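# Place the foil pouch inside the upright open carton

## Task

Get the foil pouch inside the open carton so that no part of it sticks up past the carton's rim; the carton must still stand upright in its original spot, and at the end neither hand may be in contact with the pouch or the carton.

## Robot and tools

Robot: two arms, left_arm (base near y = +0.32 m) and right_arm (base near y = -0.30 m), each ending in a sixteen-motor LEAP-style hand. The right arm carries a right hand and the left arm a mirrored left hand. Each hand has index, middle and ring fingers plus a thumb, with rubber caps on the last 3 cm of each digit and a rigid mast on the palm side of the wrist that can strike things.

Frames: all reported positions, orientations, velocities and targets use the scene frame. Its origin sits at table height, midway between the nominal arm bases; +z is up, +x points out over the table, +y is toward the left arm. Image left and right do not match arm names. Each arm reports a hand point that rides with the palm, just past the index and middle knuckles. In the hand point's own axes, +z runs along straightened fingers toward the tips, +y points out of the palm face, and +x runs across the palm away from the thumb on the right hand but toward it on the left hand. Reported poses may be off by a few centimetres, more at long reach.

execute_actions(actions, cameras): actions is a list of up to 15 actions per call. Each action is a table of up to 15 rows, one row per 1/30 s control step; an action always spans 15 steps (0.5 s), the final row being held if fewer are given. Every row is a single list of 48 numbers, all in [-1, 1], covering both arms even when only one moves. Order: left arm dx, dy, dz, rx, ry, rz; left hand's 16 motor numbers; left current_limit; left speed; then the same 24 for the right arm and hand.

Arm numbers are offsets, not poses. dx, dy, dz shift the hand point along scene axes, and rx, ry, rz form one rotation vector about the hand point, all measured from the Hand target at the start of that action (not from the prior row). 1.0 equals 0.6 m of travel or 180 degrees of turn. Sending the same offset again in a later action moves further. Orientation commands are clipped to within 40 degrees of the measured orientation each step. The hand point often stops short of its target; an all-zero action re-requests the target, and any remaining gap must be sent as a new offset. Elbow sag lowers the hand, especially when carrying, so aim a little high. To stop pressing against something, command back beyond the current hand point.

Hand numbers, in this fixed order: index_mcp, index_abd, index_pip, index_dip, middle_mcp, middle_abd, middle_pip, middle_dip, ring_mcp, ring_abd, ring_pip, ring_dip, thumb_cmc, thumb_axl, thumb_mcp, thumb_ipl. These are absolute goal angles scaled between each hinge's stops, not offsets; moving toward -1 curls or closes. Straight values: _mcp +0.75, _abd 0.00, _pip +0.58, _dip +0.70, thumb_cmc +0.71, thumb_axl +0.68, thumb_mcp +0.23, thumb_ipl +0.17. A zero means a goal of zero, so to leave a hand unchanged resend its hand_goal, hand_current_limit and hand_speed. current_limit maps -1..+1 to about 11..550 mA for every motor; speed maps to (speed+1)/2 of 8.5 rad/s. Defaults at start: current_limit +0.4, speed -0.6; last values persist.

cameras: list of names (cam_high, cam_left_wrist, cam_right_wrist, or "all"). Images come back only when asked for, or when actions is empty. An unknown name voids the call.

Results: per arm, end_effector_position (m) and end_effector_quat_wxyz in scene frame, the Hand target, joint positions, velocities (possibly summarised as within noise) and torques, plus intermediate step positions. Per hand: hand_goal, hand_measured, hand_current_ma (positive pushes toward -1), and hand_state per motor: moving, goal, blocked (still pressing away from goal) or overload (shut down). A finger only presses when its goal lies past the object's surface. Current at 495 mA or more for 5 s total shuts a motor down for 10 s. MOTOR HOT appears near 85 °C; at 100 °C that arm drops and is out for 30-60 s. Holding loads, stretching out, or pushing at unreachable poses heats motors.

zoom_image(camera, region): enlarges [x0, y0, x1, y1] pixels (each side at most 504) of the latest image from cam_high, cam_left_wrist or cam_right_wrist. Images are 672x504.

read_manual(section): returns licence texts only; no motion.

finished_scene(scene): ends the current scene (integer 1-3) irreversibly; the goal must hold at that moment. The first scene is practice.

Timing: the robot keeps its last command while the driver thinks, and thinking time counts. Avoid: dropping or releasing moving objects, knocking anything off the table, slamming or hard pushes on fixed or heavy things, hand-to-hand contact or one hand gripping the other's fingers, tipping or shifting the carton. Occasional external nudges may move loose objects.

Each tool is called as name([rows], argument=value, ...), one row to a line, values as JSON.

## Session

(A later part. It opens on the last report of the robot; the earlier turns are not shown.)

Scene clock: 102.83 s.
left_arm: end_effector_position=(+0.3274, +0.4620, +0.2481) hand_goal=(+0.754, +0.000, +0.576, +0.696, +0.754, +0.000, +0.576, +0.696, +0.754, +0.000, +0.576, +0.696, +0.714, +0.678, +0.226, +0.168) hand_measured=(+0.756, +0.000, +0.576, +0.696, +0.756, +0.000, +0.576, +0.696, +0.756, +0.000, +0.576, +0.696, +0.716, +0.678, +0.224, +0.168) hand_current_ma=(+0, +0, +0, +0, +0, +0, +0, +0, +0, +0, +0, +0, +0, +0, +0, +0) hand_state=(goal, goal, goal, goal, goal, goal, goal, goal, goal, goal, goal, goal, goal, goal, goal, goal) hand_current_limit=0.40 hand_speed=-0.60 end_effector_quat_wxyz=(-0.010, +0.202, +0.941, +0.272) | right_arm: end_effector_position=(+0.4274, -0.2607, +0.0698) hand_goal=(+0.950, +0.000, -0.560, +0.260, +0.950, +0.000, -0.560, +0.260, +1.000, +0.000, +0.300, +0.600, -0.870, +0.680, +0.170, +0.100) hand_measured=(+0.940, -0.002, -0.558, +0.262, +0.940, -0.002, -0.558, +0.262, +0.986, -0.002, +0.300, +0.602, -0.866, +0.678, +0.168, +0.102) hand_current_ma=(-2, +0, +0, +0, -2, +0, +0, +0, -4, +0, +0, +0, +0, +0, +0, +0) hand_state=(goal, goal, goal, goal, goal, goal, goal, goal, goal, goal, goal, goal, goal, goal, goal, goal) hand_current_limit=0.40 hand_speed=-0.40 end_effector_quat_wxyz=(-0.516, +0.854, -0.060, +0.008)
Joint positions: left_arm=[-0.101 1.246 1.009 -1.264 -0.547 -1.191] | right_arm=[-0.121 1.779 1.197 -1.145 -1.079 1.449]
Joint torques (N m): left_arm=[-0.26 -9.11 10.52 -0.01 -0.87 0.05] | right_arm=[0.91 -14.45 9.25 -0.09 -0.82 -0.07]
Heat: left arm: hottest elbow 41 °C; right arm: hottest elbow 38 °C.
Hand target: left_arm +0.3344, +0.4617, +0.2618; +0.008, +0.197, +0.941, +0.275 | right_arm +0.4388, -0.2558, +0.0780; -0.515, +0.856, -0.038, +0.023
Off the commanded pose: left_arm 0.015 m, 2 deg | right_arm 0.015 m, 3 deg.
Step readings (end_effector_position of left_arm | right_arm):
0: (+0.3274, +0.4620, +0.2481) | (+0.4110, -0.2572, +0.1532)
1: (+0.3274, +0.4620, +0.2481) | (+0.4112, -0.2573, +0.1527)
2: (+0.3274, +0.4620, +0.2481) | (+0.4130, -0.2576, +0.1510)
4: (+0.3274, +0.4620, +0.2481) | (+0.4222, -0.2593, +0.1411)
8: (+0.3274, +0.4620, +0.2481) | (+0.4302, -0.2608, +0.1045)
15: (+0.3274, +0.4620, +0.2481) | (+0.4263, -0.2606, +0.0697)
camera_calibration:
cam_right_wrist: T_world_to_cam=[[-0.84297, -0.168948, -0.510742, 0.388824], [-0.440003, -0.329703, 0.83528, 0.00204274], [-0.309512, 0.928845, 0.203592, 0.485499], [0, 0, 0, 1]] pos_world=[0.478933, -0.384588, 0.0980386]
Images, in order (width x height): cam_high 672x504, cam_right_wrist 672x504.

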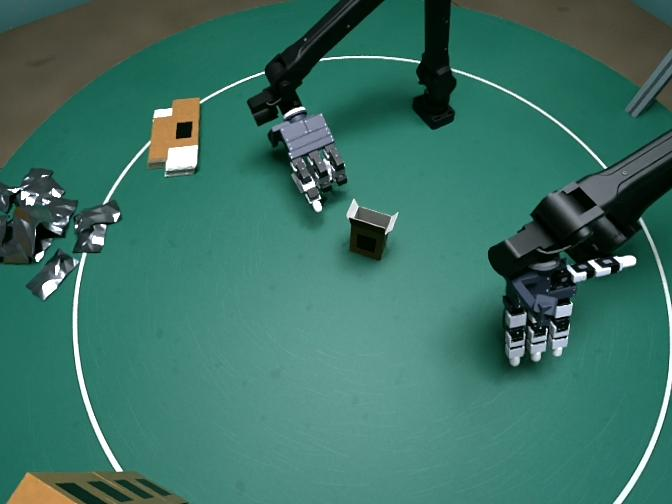

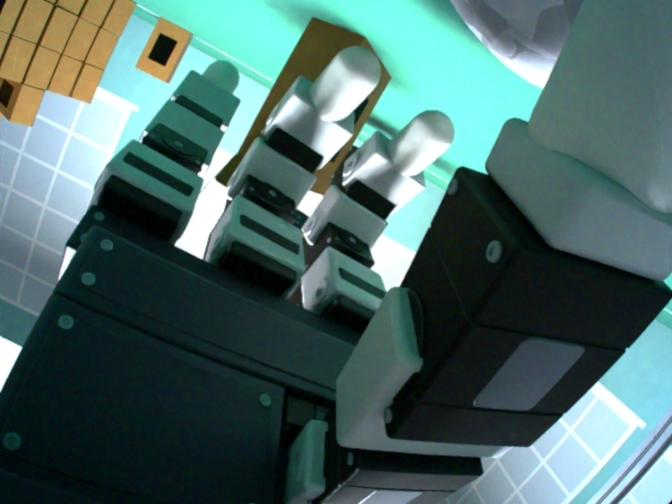

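execute_actions([
  [[0,0,0,0,0,0,0.754,0,0.576,0.696,0.754,0,0.576,0.696,0.754,0,0.576,0.696,0.714,0.678,0.226,0.168,0.4,-0.6,-0.005,0.008,-0.04,0,0,0,0.95,0,-0.56,0.26,0.95,0,-0.56,0.26,1,0,0.3,0.6,-0.871,0.68,0.17,0.1,0.4,-0.4]],
  [[0,0,0,0,0,0,0.754,0,0.576,0.696,0.754,0,0.576,0.696,0.754,0,0.576,0.696,0.714,0.678,0.226,0.168,0.4,-0.6,0,0,-0.035,0,0,0,0.95,0,-0.56,0.26,0.95,0,-0.56,0.26,1,0,0.3,0.6,-0.871,0.68,0.17,0.1,0.4,-0.4]],
], cameras=["cam_high"])

zoom_image(camera="cam_high", region=[280, 140, 350, 200])

Scene clock: 107.47 s.
left_arm: end_effector_position=(+0.3274, +0.4620, +0.2481) hand_goal=(+0.754, +0.000, +0.576, +0.696, +0.754, +0.000, +0.576, +0.696, +0.754, +0.000, +0.576, +0.696, +0.714, +0.678, +0.226, +0.168) hand_measured=(+0.756, +0.000, +0.576, +0.696, +0.756, +0.000, +0.576, +0.696, +0.756, +0.000, +0.576, +0.696, +0.716, +0.678, +0.224, +0.168) hand_current_ma=(+0, +0, +0, +0, +0, +0, +0, +0, +0, +0, +0, +0, +0, +0, +0, +0) hand_state=(goal, goal, goal, goal, goal, goal, goal, goal, goal, goal, goal, goal, goal, goal, goal, goal) hand_current_limit=0.40 hand_speed=-0.60 end_effector_quat_wxyz=(-0.010, +0.202, +0.941, +0.272) | right_arm: end_effector_position=(+0.4323, -0.2572, +0.0339) hand_goal=(+0.950, +0.000, -0.560, +0.260, +0.950, +0.000, -0.560, +0.260, +1.000, +0.000, +0.300, +0.600, -0.870, +0.680, +0.170, +0.100) hand_measured=(+0.940, -0.002, -0.558, +0.262, +0.940, -0.002, -0.558, +0.262, +0.986, -0.002, +0.300, +0.602, -0.866, +0.678, +0.168, +0.102) hand_current_ma=(-2, +0, +0, +0, -2, +0, +0, +0, -4, +0, +0, +0, +0, +0, +0, +0) hand_state=(goal, goal, goal, goal, goal, goal, goal, goal, goal, goal, goal, goal, goal, goal, goal, goal) hand_current_limit=0.40 hand_speed=-0.40 end_effector_quat_wxyz=(-0.514, +0.856, -0.044, +0.024)
Joint positions: left_arm=[-0.101 1.246 1.009 -1.264 -0.547 -1.191] | right_arm=[-0.111 1.822 1.152 -1.013 -1.079 1.449]
Joint torques (N m): left_arm=[-0.15 -9.35 10.33 0.12 -0.87 -0.01] | right_arm=[0.79 -13.98 7.66 0.18 -0.86 0.07]
Heat: left arm: hottest elbow 41 °C; right arm: hottest elbow 38 °C.
Hand target: left_arm +0.3344, +0.4617, +0.2618; +0.008, +0.197, +0.941, +0.275 | right_arm +0.4358, -0.2511, +0.0330; -0.515, +0.856, -0.038, +0.023
Off the commanded pose: left_arm 0.015 m, 2 deg | right_arm 0.007 m, 1 deg.
Step readings (end_effector_position of left_arm | right_arm):
0: (+0.3274, +0.4620, +0.2481) | (+0.4275, -0.2607, +0.0698)
1: (+0.3274, +0.4620, +0.2481) | (+0.4279, -0.2607, +0.0697)
2: (+0.3274, +0.4620, +0.2481) | (+0.4291, -0.2606, +0.0691)
4: (+0.3274, +0.4620, +0.2481) | (+0.4326, -0.2603, +0.0669)
8: (+0.3274, +0.4620, +0.2481) | (+0.4342, -0.2591, +0.0623)
15: (+0.3274, +0.4620, +0.2481) | (+0.4335, -0.2574, +0.0582)
16: (+0.3274, +0.4620, +0.2481) | (+0.4338, -0.2574, +0.0580)
17: (+0.3274, +0.4620, +0.2481) | (+0.4347, -0.2576, +0.0573)
19: (+0.3274, +0.4620, +0.2481) | (+0.4363, -0.2578, +0.0537)
23: (+0.3274, +0.4620, +0.2481) | (+0.4348, -0.2576, +0.0426)
30: (+0.3274, +0.4620, +0.2481) | (+0.4320, -0.2572, +0.0340)
Images, in order (width x height): cam_high 672x504.

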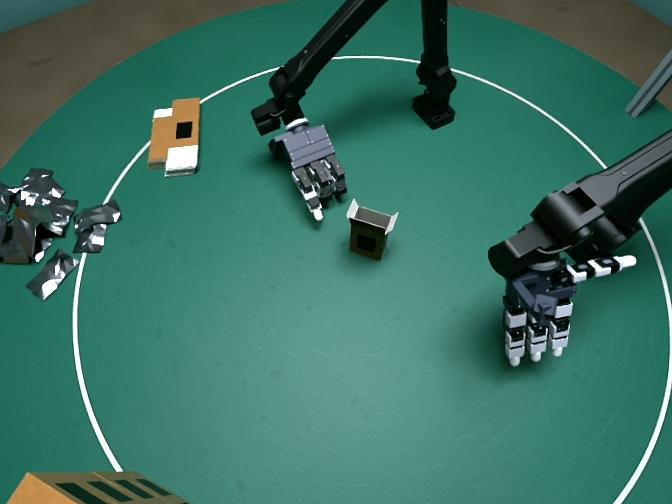

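Scaled by 7.200 from the camera's 672x504 image, which has a finer 960x720 frame.

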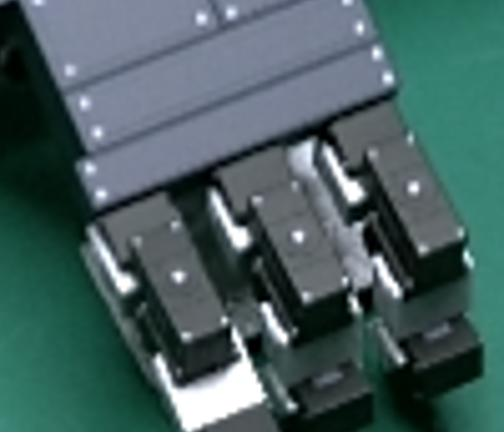

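execute_actions([
  [[0,0,0,0,0,0,0.754,0,0.576,0.696,0.754,0,0.576,0.696,0.754,0,0.576,0.696,0.714,0.678,0.226,0.168,0.4,-0.6,-0.012,0,-0.012,0,0,0,0.95,0,-0.56,0.26,0.95,0,-0.56,0.26,1,0,0.3,0.6,-0.871,0.68,0.17,0.1,0.4,-0.4]],
  [[0,0,0,0,0,0,0.754,0,0.576,0.696,0.754,0,0.576,0.696,0.754,0,0.576,0.696,0.714,0.678,0.226,0.168,0.4,-0.6,0,0,0,0,0,0,0.68,0,-0.6,0.25,0.68,0,-0.6,0.25,1,0,0.3,0.6,-0.871,0.68,0.1,0.0,0.4,-0.8]],
  [[0,0,0,0,0,0,0.754,0,0.576,0.696,0.754,0,0.576,0.696,0.754,0,0.576,0.696,0.714,0.678,0.226,0.168,0.4,-0.6,0,0,0,0,0,0,0.68,0,-0.6,0.25,0.68,0,-0.6,0.25,1,0,0.3,0.6,-0.871,0.68,0.1,0.0,0.4,-0.8]],
], cameras=["cam_high"])

zoom_image(camera="cam_high", region=[280, 140, 350, 200])

Scene clock: 112.47 s.
left_arm: end_effector_position=(+0.3274, +0.4620, +0.2481) hand_goal=(+0.754, +0.000, +0.576, +0.696, +0.754, +0.000, +0.576, +0.696, +0.754, +0.000, +0.576, +0.696, +0.714, +0.678, +0.226, +0.168) hand_measured=(+0.756, +0.000, +0.576, +0.696, +0.756, +0.000, +0.576, +0.696, +0.756, +0.000, +0.576, +0.696, +0.716, +0.678, +0.224, +0.168) hand_current_ma=(+0, +0, +0, +0, +0, +0, +0, +0, +0, +0, +0, +0, +0, +0, +0, +0) hand_state=(goal, goal, goal, goal, goal, goal, goal, goal, goal, goal, goal, goal, goal, goal, goal, goal) hand_current_limit=0.40 hand_speed=-0.60 end_effector_quat_wxyz=(-0.010, +0.202, +0.941, +0.272) | right_arm: end_effector_position=(+0.4256, -0.2561, +0.0267) hand_goal=(+0.680, +0.000, -0.600, +0.250, +0.680, +0.000, -0.600, +0.250, +1.000, +0.000, +0.300, +0.600, -0.870, +0.680, +0.100, +0.000) hand_measured=(+0.690, -0.002, -0.594, +0.254, +0.694, -0.002, -0.594, +0.252, +0.986, -0.002, +0.300, +0.602, -0.870, +0.678, +0.116, +0.010) hand_current_ma=(+2, +0, +1, +0, +5, +0, +1, +0, -4, +0, +0, +0, +0, +0, +8, +3) hand_state=(goal, goal, goal, goal, goal, goal, goal, goal, goal, goal, goal, goal, goal, goal, goal, goal) hand_current_limit=0.40 hand_speed=-0.80 end_effector_quat_wxyz=(-0.515, +0.856, -0.045, +0.022)
Joint positions: left_arm=[-0.101 1.246 1.009 -1.264 -0.547 -1.191] | right_arm=[-0.111 1.822 1.127 -0.991 -1.079 1.449]
Joint torques (N m): left_arm=[-0.56 -8.59 10.37 -0.01 -0.83 0] | right_arm=[0.32 -13.98 7.23 0.17 -0.82 0.11]
Heat: left arm: hottest elbow 41 °C; right arm: hottest elbow 38 °C.
Hand target: left_arm +0.3344, +0.4617, +0.2618; +0.008, +0.197, +0.941, +0.275 | right_arm +0.4286, -0.2511, +0.0258; -0.515, +0.856, -0.038, +0.023
Off the commanded pose: left_arm 0.015 m, 2 deg | right_arm 0.006 m, 1 deg.
Step readings (end_effector_position of left_arm | right_arm):
0: (+0.3274, +0.4620, +0.2481) | (+0.4323, -0.2572, +0.0339)
1: (+0.3274, +0.4620, +0.2481) | (+0.4322, -0.2572, +0.0338)
2: (+0.3274, +0.4620, +0.2481) | (+0.4324, -0.2572, +0.0335)
4: (+0.3274, +0.4620, +0.2481) | (+0.4317, -0.2571, +0.0318)
8: (+0.3274, +0.4620, +0.2481) | (+0.4266, -0.2563, +0.0279)
15: (+0.3274, +0.4620, +0.2481) | (+0.4256, -0.2561, +0.0267)
16: (+0.3274, +0.4620, +0.2481) | (+0.4256, -0.2561, +0.0267)
17: (+0.3274, +0.4620, +0.2481) | (+0.4256, -0.2561, +0.0267)
19: (+0.3274, +0.4620, +0.2481) | (+0.4256, -0.2561, +0.0267)
23: (+0.3274, +0.4620, +0.2481) | (+0.4256, -0.2561, +0.0267)
30: (+0.3274, +0.4620, +0.2481) | (+0.4256, -0.2561, +0.0267)
31: (+0.3274, +0.4620, +0.2481) | (+0.4256, -0.2561, +0.0267)
32: (+0.3274, +0.4620, +0.2481) | (+0.4256, -0.2561, +0.0267)
34: (+0.3274, +0.4620, +0.2481) | (+0.4256, -0.2561, +0.0267)
38: (+0.3274, +0.4620, +0.2481) | (+0.4256, -0.2561, +0.0267)
45: (+0.3274, +0.4620, +0.2481) | (+0.4256, -0.2561, +0.0267)
Images, in order (width x height): cam_high 672x504.

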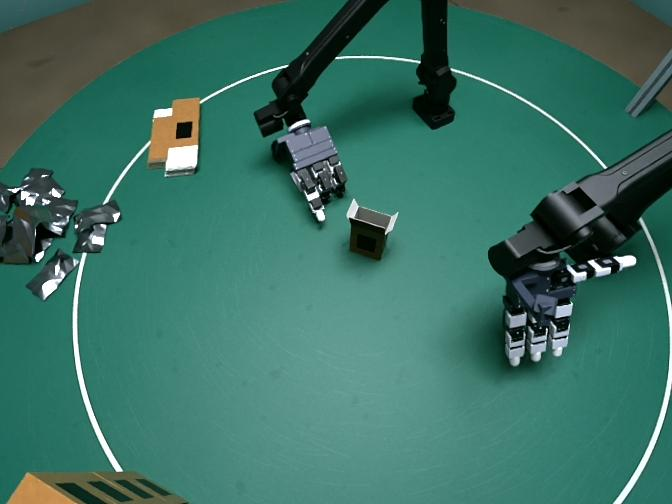

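Scaled by 7.200 from the camera's 672x504 image, which has a finer 960x720 frame.

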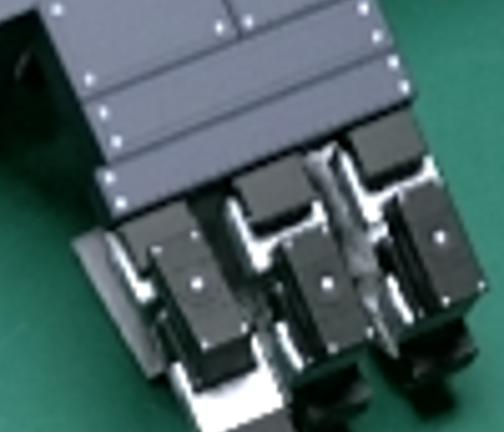

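execute_actions([
  [[0,0,0,0,0,0,0.754,0,0.576,0.696,0.754,0,0.576,0.696,0.754,0,0.576,0.696,0.714,0.678,0.226,0.168,0.4,-0.6,0,0,0,0,0,0,0.53,0,-0.62,0.25,0.5,0,-0.62,0.25,1,0,0.3,0.6,-0.871,0.68,0.05,-0.03,0.4,-0.8]],
  [[0,0,0,0,0,0,0.754,0,0.576,0.696,0.754,0,0.576,0.696,0.754,0,0.576,0.696,0.714,0.678,0.226,0.168,0.4,-0.6,0,0,0,0,0,0,0.45,0,-0.63,0.25,0.35,0,-0.64,0.25,1,0,0.3,0.6,-0.871,0.68,0.0,-0.06,0.4,-0.8]],
  [[0,0,0,0,0,0,0.754,0,0.576,0.696,0.754,0,0.576,0.696,0.754,0,0.576,0.696,0.714,0.678,0.226,0.168,0.4,-0.6,0,0,0,0,0,0,0.45,0,-0.63,0.25,0.25,0,-0.66,0.25,1,0,0.3,0.6,-0.871,0.68,-0.02,-0.08,0.4,-0.8]],
])

Scene clock: 116.50 s.
left_arm: end_effector_position=(+0.3274, +0.4620, +0.2481) hand_goal=(+0.754, +0.000, +0.576, +0.696, +0.754, +0.000, +0.576, +0.696, +0.754, +0.000, +0.576, +0.696, +0.714, +0.678, +0.226, +0.168) hand_measured=(+0.756, +0.000, +0.576, +0.696, +0.756, +0.000, +0.576, +0.696, +0.756, +0.000, +0.576, +0.696, +0.716, +0.678, +0.224, +0.168) hand_current_ma=(+0, +0, +0, +0, +0, +0, +0, +0, +0, +0, +0, +0, +0, +0, +0, +0) hand_state=(goal, goal, goal, goal, goal, goal, goal, goal, goal, goal, goal, goal, goal, goal, goal, goal) hand_current_limit=0.40 hand_speed=-0.60 end_effector_quat_wxyz=(-0.010, +0.202, +0.941, +0.272) | right_arm: end_effector_position=(+0.4256, -0.2561, +0.0267) hand_goal=(+0.450, +0.000, -0.630, +0.250, +0.250, +0.000, -0.660, +0.250, +1.000, +0.000, +0.300, +0.600, -0.870, +0.680, -0.020, -0.080) hand_measured=(+0.504, -0.002, -0.598, +0.258, +0.482, +0.000, -0.596, +0.266, +0.986, -0.002, +0.300, +0.602, -0.896, +0.674, +0.116, +0.008) hand_current_ma=(+55, +0, +18, +1, +385, +0, +69, +5, -4, +0, +0, +0, -13, -1, +385, +226) hand_state=(blocked, goal, blocked, goal, blocked, goal, blocked, goal, goal, goal, goal, goal, blocked, goal, blocked, blocked) hand_current_limit=0.40 hand_speed=-0.80 end_effector_quat_wxyz=(-0.515, +0.856, -0.045, +0.022)
Joint positions: left_arm=[-0.101 1.246 1.009 -1.264 -0.547 -1.191] | right_arm=[-0.111 1.822 1.127 -0.991 -1.079 1.449]
Joint torques (N m): left_arm=[-0.56 -8.94 10.33 0.1 -0.85 0] | right_arm=[0.15 -13.86 7.31 0.13 -0.82 0.06]
Heat: left arm: hottest elbow 41 °C; right arm: hottest elbow 38 °C.
Hand target: left_arm +0.3344, +0.4617, +0.2618; +0.008, +0.197, +0.941, +0.275 | right_arm +0.4286, -0.2511, +0.0258; -0.515, +0.856, -0.038, +0.023
Off the commanded pose: left_arm 0.015 m, 2 deg | right_arm 0.006 m, 1 deg.
Step readings (end_effector_position of left_arm | right_arm):
0: (+0.3274, +0.4620, +0.2481) | (+0.4256, -0.2561, +0.0267)
1: (+0.3274, +0.4620, +0.2481) | (+0.4256, -0.2561, +0.0267)
2: (+0.3274, +0.4620, +0.2481) | (+0.4256, -0.2561, +0.0267)
4: (+0.3274, +0.4620, +0.2481) | (+0.4256, -0.2561, +0.0267)
8: (+0.3274, +0.4620, +0.2481) | (+0.4256, -0.2561, +0.0267)
15: (+0.3274, +0.4620, +0.2481) | (+0.4256, -0.2561, +0.0267)
16: (+0.3274, +0.4620, +0.2481) | (+0.4256, -0.2561, +0.0267)
17: (+0.3274, +0.4620, +0.2481) | (+0.4256, -0.2561, +0.0267)
19: (+0.3274, +0.4620, +0.2481) | (+0.4256, -0.2561, +0.0267)
23: (+0.3274, +0.4620, +0.2481) | (+0.4256, -0.2561, +0.0267)
30: (+0.3274, +0.4620, +0.2481) | (+0.4256, -0.2561, +0.0267)
31: (+0.3274, +0.4620, +0.2481) | (+0.4256, -0.2561, +0.0267)
32: (+0.3274, +0.4620, +0.2481) | (+0.4256, -0.2561, +0.0267)
34: (+0.3274, +0.4620, +0.2481) | (+0.4256, -0.2561, +0.0267)
38: (+0.3274, +0.4620, +0.2481) | (+0.4256, -0.2561, +0.0267)
45: (+0.3274, +0.4620, +0.2481) | (+0.4256, -0.2561, +0.0267)

execute_actions([
  [[0,0,0,0,0,0,0.754,0,0.576,0.696,0.754,0,0.576,0.696,0.754,0,0.576,0.696,0.714,0.678,0.226,0.168,0.4,-0.6,0,0,0.05,0,0,0,0.45,0,-0.63,0.25,0.25,0,-0.66,0.25,1,0,0.3,0.6,-0.871,0.68,-0.02,-0.08,0.4,-0.8]],
  [[0,0,0,0,0,0,0.754,0,0.576,0.696,0.754,0,0.576,0.696,0.754,0,0.576,0.696,0.714,0.678,0.226,0.168,0.4,-0.6,0,0,0.08,0,0,0,0.45,0,-0.63,0.25,0.25,0,-0.66,0.25,1,0,0.3,0.6,-0.871,0.68,-0.02,-0.08,0.4,-0.8]],
], cameras=["cam_high"])

zoom_image(camera="cam_high", region=[280, 130, 360, 210])

Scene clock: 122.53 s.
left_arm: end_effector_position=(+0.3274, +0.4620, +0.2481) hand_goal=(+0.754, +0.000, +0.576, +0.696, +0.754, +0.000, +0.576, +0.696, +0.754, +0.000, +0.576, +0.696, +0.714, +0.678, +0.226, +0.168) hand_measured=(+0.756, +0.000, +0.576, +0.696, +0.756, +0.000, +0.576, +0.696, +0.756, +0.000, +0.576, +0.696, +0.716, +0.678, +0.224, +0.168) hand_current_ma=(+0, +0, +0, +0, +0, +0, +0, +0, +0, +0, +0, +0, +0, +0, +0, +0) hand_state=(goal, goal, goal, goal, goal, goal, goal, goal, goal, goal, goal, goal, goal, goal, goal, goal) hand_current_limit=0.40 hand_speed=-0.60 end_effector_quat_wxyz=(-0.010, +0.202, +0.941, +0.272) | right_arm: end_effector_position=(+0.4144, -0.2544, +0.0902) hand_goal=(+0.450, +0.000, -0.630, +0.250, +0.250, +0.000, -0.660, +0.250, +1.000, +0.000, +0.300, +0.600, -0.870, +0.680, -0.020, -0.080) hand_measured=(+0.502, -0.002, -0.598, +0.258, +0.480, +0.000, -0.596, +0.266, +0.986, -0.002, +0.300, +0.602, -0.896, +0.674, +0.116, +0.008) hand_current_ma=(+54, +0, +18, +1, +385, +0, +69, +5, -4, +0, +0, +0, -13, -1, +385, +226) hand_state=(blocked, goal, blocked, goal, blocked, goal, blocked, goal, goal, goal, goal, goal, blocked, goal, blocked, blocked) hand_current_limit=0.40 hand_speed=-0.80 end_effector_quat_wxyz=(-0.516, +0.855, -0.051, +0.013)
Joint positions: left_arm=[-0.101 1.246 1.009 -1.264 -0.547 -1.191] | right_arm=[-0.111 1.711 1.167 -1.164 -1.079 1.449]
Joint torques (N m): left_arm=[-0.32 -9.17 10.24 0.03 -0.83 -0.06] | right_arm=[0.09 -13.92 11.07 -0.55 -0.82 0.06]
Heat: left arm: hottest elbow 41 °C; right arm: hottest elbow 38 °C.
Hand target: left_arm +0.3344, +0.4617, +0.2618; +0.008, +0.197, +0.941, +0.275 | right_arm +0.4287, -0.2511, +0.1038; -0.515, +0.856, -0.038, +0.023
Off the commanded pose: left_arm 0.015 m, 2 deg | right_arm 0.020 m, 2 deg.
Step readings (end_effector_position of left_arm | right_arm):
0: (+0.3274, +0.4620, +0.2481) | (+0.4256, -0.2561, +0.0267)
1: (+0.3274, +0.4620, +0.2481) | (+0.4256, -0.2561, +0.0267)
2: (+0.3274, +0.4620, +0.2481) | (+0.4253, -0.2561, +0.0268)
4: (+0.3274, +0.4620, +0.2481) | (+0.4227, -0.2557, +0.0279)
8: (+0.3274, +0.4620, +0.2481) | (+0.4182, -0.2550, +0.0336)
15: (+0.3274, +0.4620, +0.2481) | (+0.4173, -0.2548, +0.0408)
16: (+0.3274, +0.4620, +0.2481) | (+0.4167, -0.2547, +0.0410)
17: (+0.3274, +0.4620, +0.2481) | (+0.4151, -0.2545, +0.0421)
19: (+0.3274, +0.4620, +0.2481) | (+0.4091, -0.2535, +0.0481)
23: (+0.3274, +0.4620, +0.2481) | (+0.4055, -0.2529, +0.0684)
30: (+0.3274, +0.4620, +0.2481) | (+0.4156, -0.2546, +0.0898)
Images, in order (width x height): cam_high 672x504.

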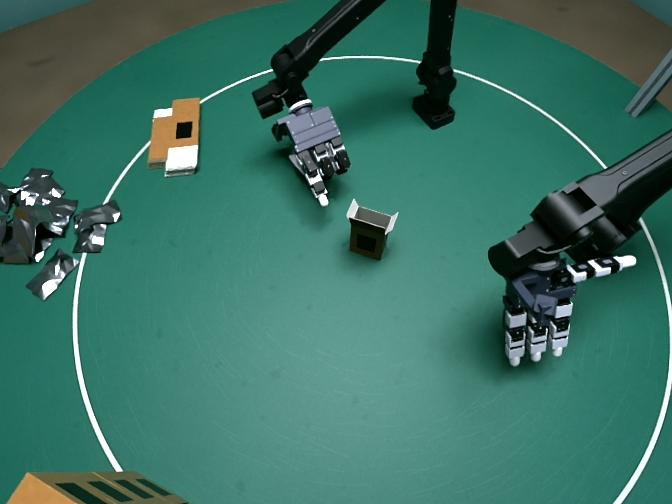

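Scaled by 6.300 from the camera's 672x504 image, which has a finer 960x720 frame.

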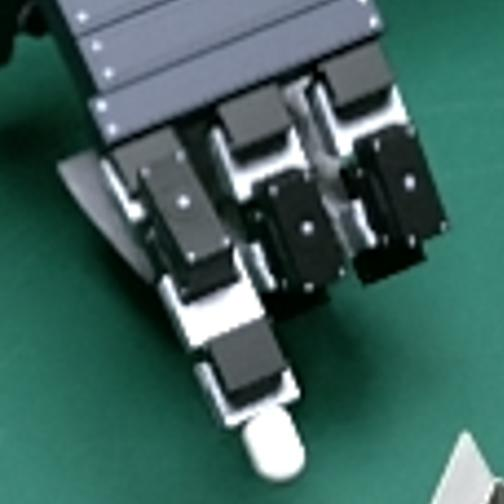

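execute_actions([
  [[0,0,0,0,0,0,0.754,0,0.576,0.696,0.754,0,0.576,0.696,0.754,0,0.576,0.696,0.714,0.678,0.226,0.168,0.4,-0.6,0,0,0.13,0,0,0,0.45,0,-0.63,0.25,0.25,0,-0.66,0.25,1,0,0.3,0.6,-0.871,0.68,-0.02,-0.08,0.4,-0.8]],
  [[0,0,0,0,0,0,0.754,0,0.576,0.696,0.754,0,0.576,0.696,0.754,0,0.576,0.696,0.714,0.678,0.226,0.168,0.4,-0.6,0,0,0.16,0,0,0,0.45,0,-0.63,0.25,0.25,0,-0.66,0.25,1,0,0.3,0.6,-0.871,0.68,-0.02,-0.08,0.4,-0.8]],
  [[0,0,0,0,0,0,0.754,0,0.576,0.696,0.754,0,0.576,0.696,0.754,0,0.576,0.696,0.714,0.678,0.226,0.168,0.4,-0.6,-0.007,0.1,0.0104,0.0362,-0.1222,0.0467,0.45,0,-0.63,0.25,0.25,0,-0.66,0.25,1,0,0.3,0.6,-0.871,0.68,-0.02,-0.08,0.4,-0.8]],
], cameras=["cam_high","cam_right_wrist"])

Scene clock: 132.43 s.
left_arm: end_effector_position=(+0.3274, +0.4620, +0.2481) hand_goal=(+0.754, +0.000, +0.576, +0.696, +0.754, +0.000, +0.576, +0.696, +0.754, +0.000, +0.576, +0.696, +0.714, +0.678, +0.226, +0.168) hand_measured=(+0.756, +0.000, +0.576, +0.696, +0.756, +0.000, +0.576, +0.696, +0.756, +0.000, +0.576, +0.696, +0.716, +0.678, +0.224, +0.168) hand_current_ma=(+0, +0, +0, +0, +0, +0, +0, +0, +0, +0, +0, +0, +0, +0, +0, +0) hand_state=(goal, goal, goal, goal, goal, goal, goal, goal, goal, goal, goal, goal, goal, goal, goal, goal) hand_current_limit=0.40 hand_speed=-0.60 end_effector_quat_wxyz=(-0.010, +0.202, +0.941, +0.272) | right_arm: end_effector_position=(+0.4196, -0.1918, +0.2757) hand_goal=(+0.450, +0.000, -0.630, +0.250, +0.250, +0.000, -0.660, +0.250, +1.000, +0.000, +0.300, +0.600, -0.870, +0.680, -0.020, -0.080) hand_measured=(+0.500, -0.002, -0.598, +0.258, +0.478, +0.000, -0.596, +0.266, +0.986, -0.002, +0.300, +0.602, -0.896, +0.674, +0.116, +0.008) hand_current_ma=(+49, +0, +18, +1, +385, +0, +69, +5, -4, +0, +0, +0, -13, -1, +385, +226) hand_state=(blocked, goal, blocked, goal, blocked, goal, blocked, goal, goal, goal, goal, goal, blocked, goal, blocked, blocked) hand_current_limit=0.40 hand_speed=-0.80 end_effector_quat_wxyz=(-0.562, +0.810, +0.109, +0.130)
Joint positions: left_arm=[-0.101 1.246 1.009 -1.264 -0.547 -1.191] | right_arm=[-0.016 1.431 1.312 -1.366 -1.227 1.301]
Joint torques (N m): left_arm=[-0.21 -8.88 10.4 -0.03 -0.85 0.02] | right_arm=[-0.15 -11.28 10.45 0.54 -1.03 -0.12]
Heat: left arm: hottest elbow 41 °C; right arm: hottest elbow 39 °C.
Hand target: left_arm +0.3344, +0.4617, +0.2618; +0.008, +0.197, +0.941, +0.275 | right_arm +0.4243, -0.1911, +0.2841; -0.560, +0.806, +0.122, +0.146
Off the commanded pose: left_arm 0.015 m, 2 deg | right_arm 0.010 m, 2 deg.
Step readings (end_effector_position of left_arm | right_arm):
0: (+0.3274, +0.4620, +0.2481) | (+0.4143, -0.2543, +0.0902)
1: (+0.3274, +0.4620, +0.2481) | (+0.4136, -0.2542, +0.0905)
2: (+0.3274, +0.4620, +0.2481) | (+0.4120, -0.2540, +0.0924)
4: (+0.3274, +0.4620, +0.2481) | (+0.4073, -0.2532, +0.1018)
8: (+0.3274, +0.4620, +0.2481) | (+0.4080, -0.2533, +0.1346)
15: (+0.3274, +0.4620, +0.2481) | (+0.4187, -0.2549, +0.1713)
16: (+0.3274, +0.4620, +0.2481) | (+0.4181, -0.2548, +0.1722)
17: (+0.3274, +0.4620, +0.2481) | (+0.4155, -0.2544, +0.1748)
19: (+0.3274, +0.4620, +0.2481) | (+0.4105, -0.2537, +0.1864)
23: (+0.3274, +0.4620, +0.2481) | (+0.4140, -0.2541, +0.2244)
30: (+0.3274, +0.4620, +0.2481) | (+0.4191, -0.2548, +0.2664)
31: (+0.3274, +0.4620, +0.2481) | (+0.4193, -0.2537, +0.2672)
32: (+0.3274, +0.4620, +0.2481) | (+0.4211, -0.2499, +0.2678)
34: (+0.3274, +0.4620, +0.2481) | (+0.4239, -0.2368, +0.2670)
38: (+0.3274, +0.4620, +0.2481) | (+0.4144, -0.2070, +0.2684)
45: (+0.3274, +0.4620, +0.2481) | (+0.4182, -0.1917, +0.2806)
camera_calibration:
cam_right_wrist: T_world_to_cam=[[-0.550446, -0.209192, -0.808237, 0.450664], [-0.653596, -0.494359, 0.573081, -0.0202593], [-0.519444, 0.843711, 0.135391, 0.467776], [0, 0, 0, 1]] pos_world=[0.477808, -0.310407, 0.312521]
Images, in order (width x height): cam_high 672x504, cam_right_wrist 672x504.

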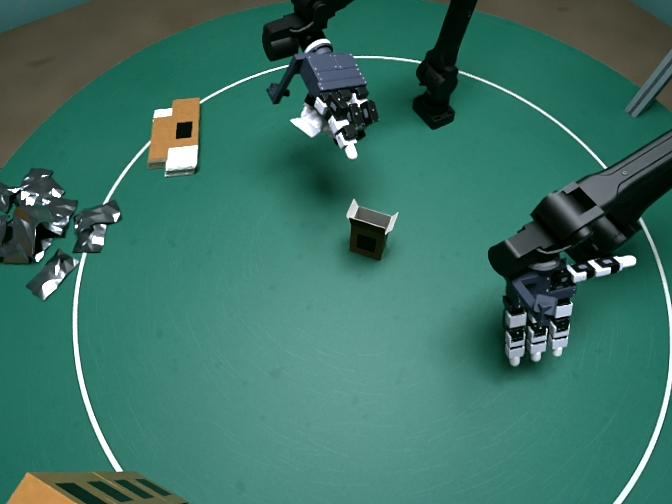

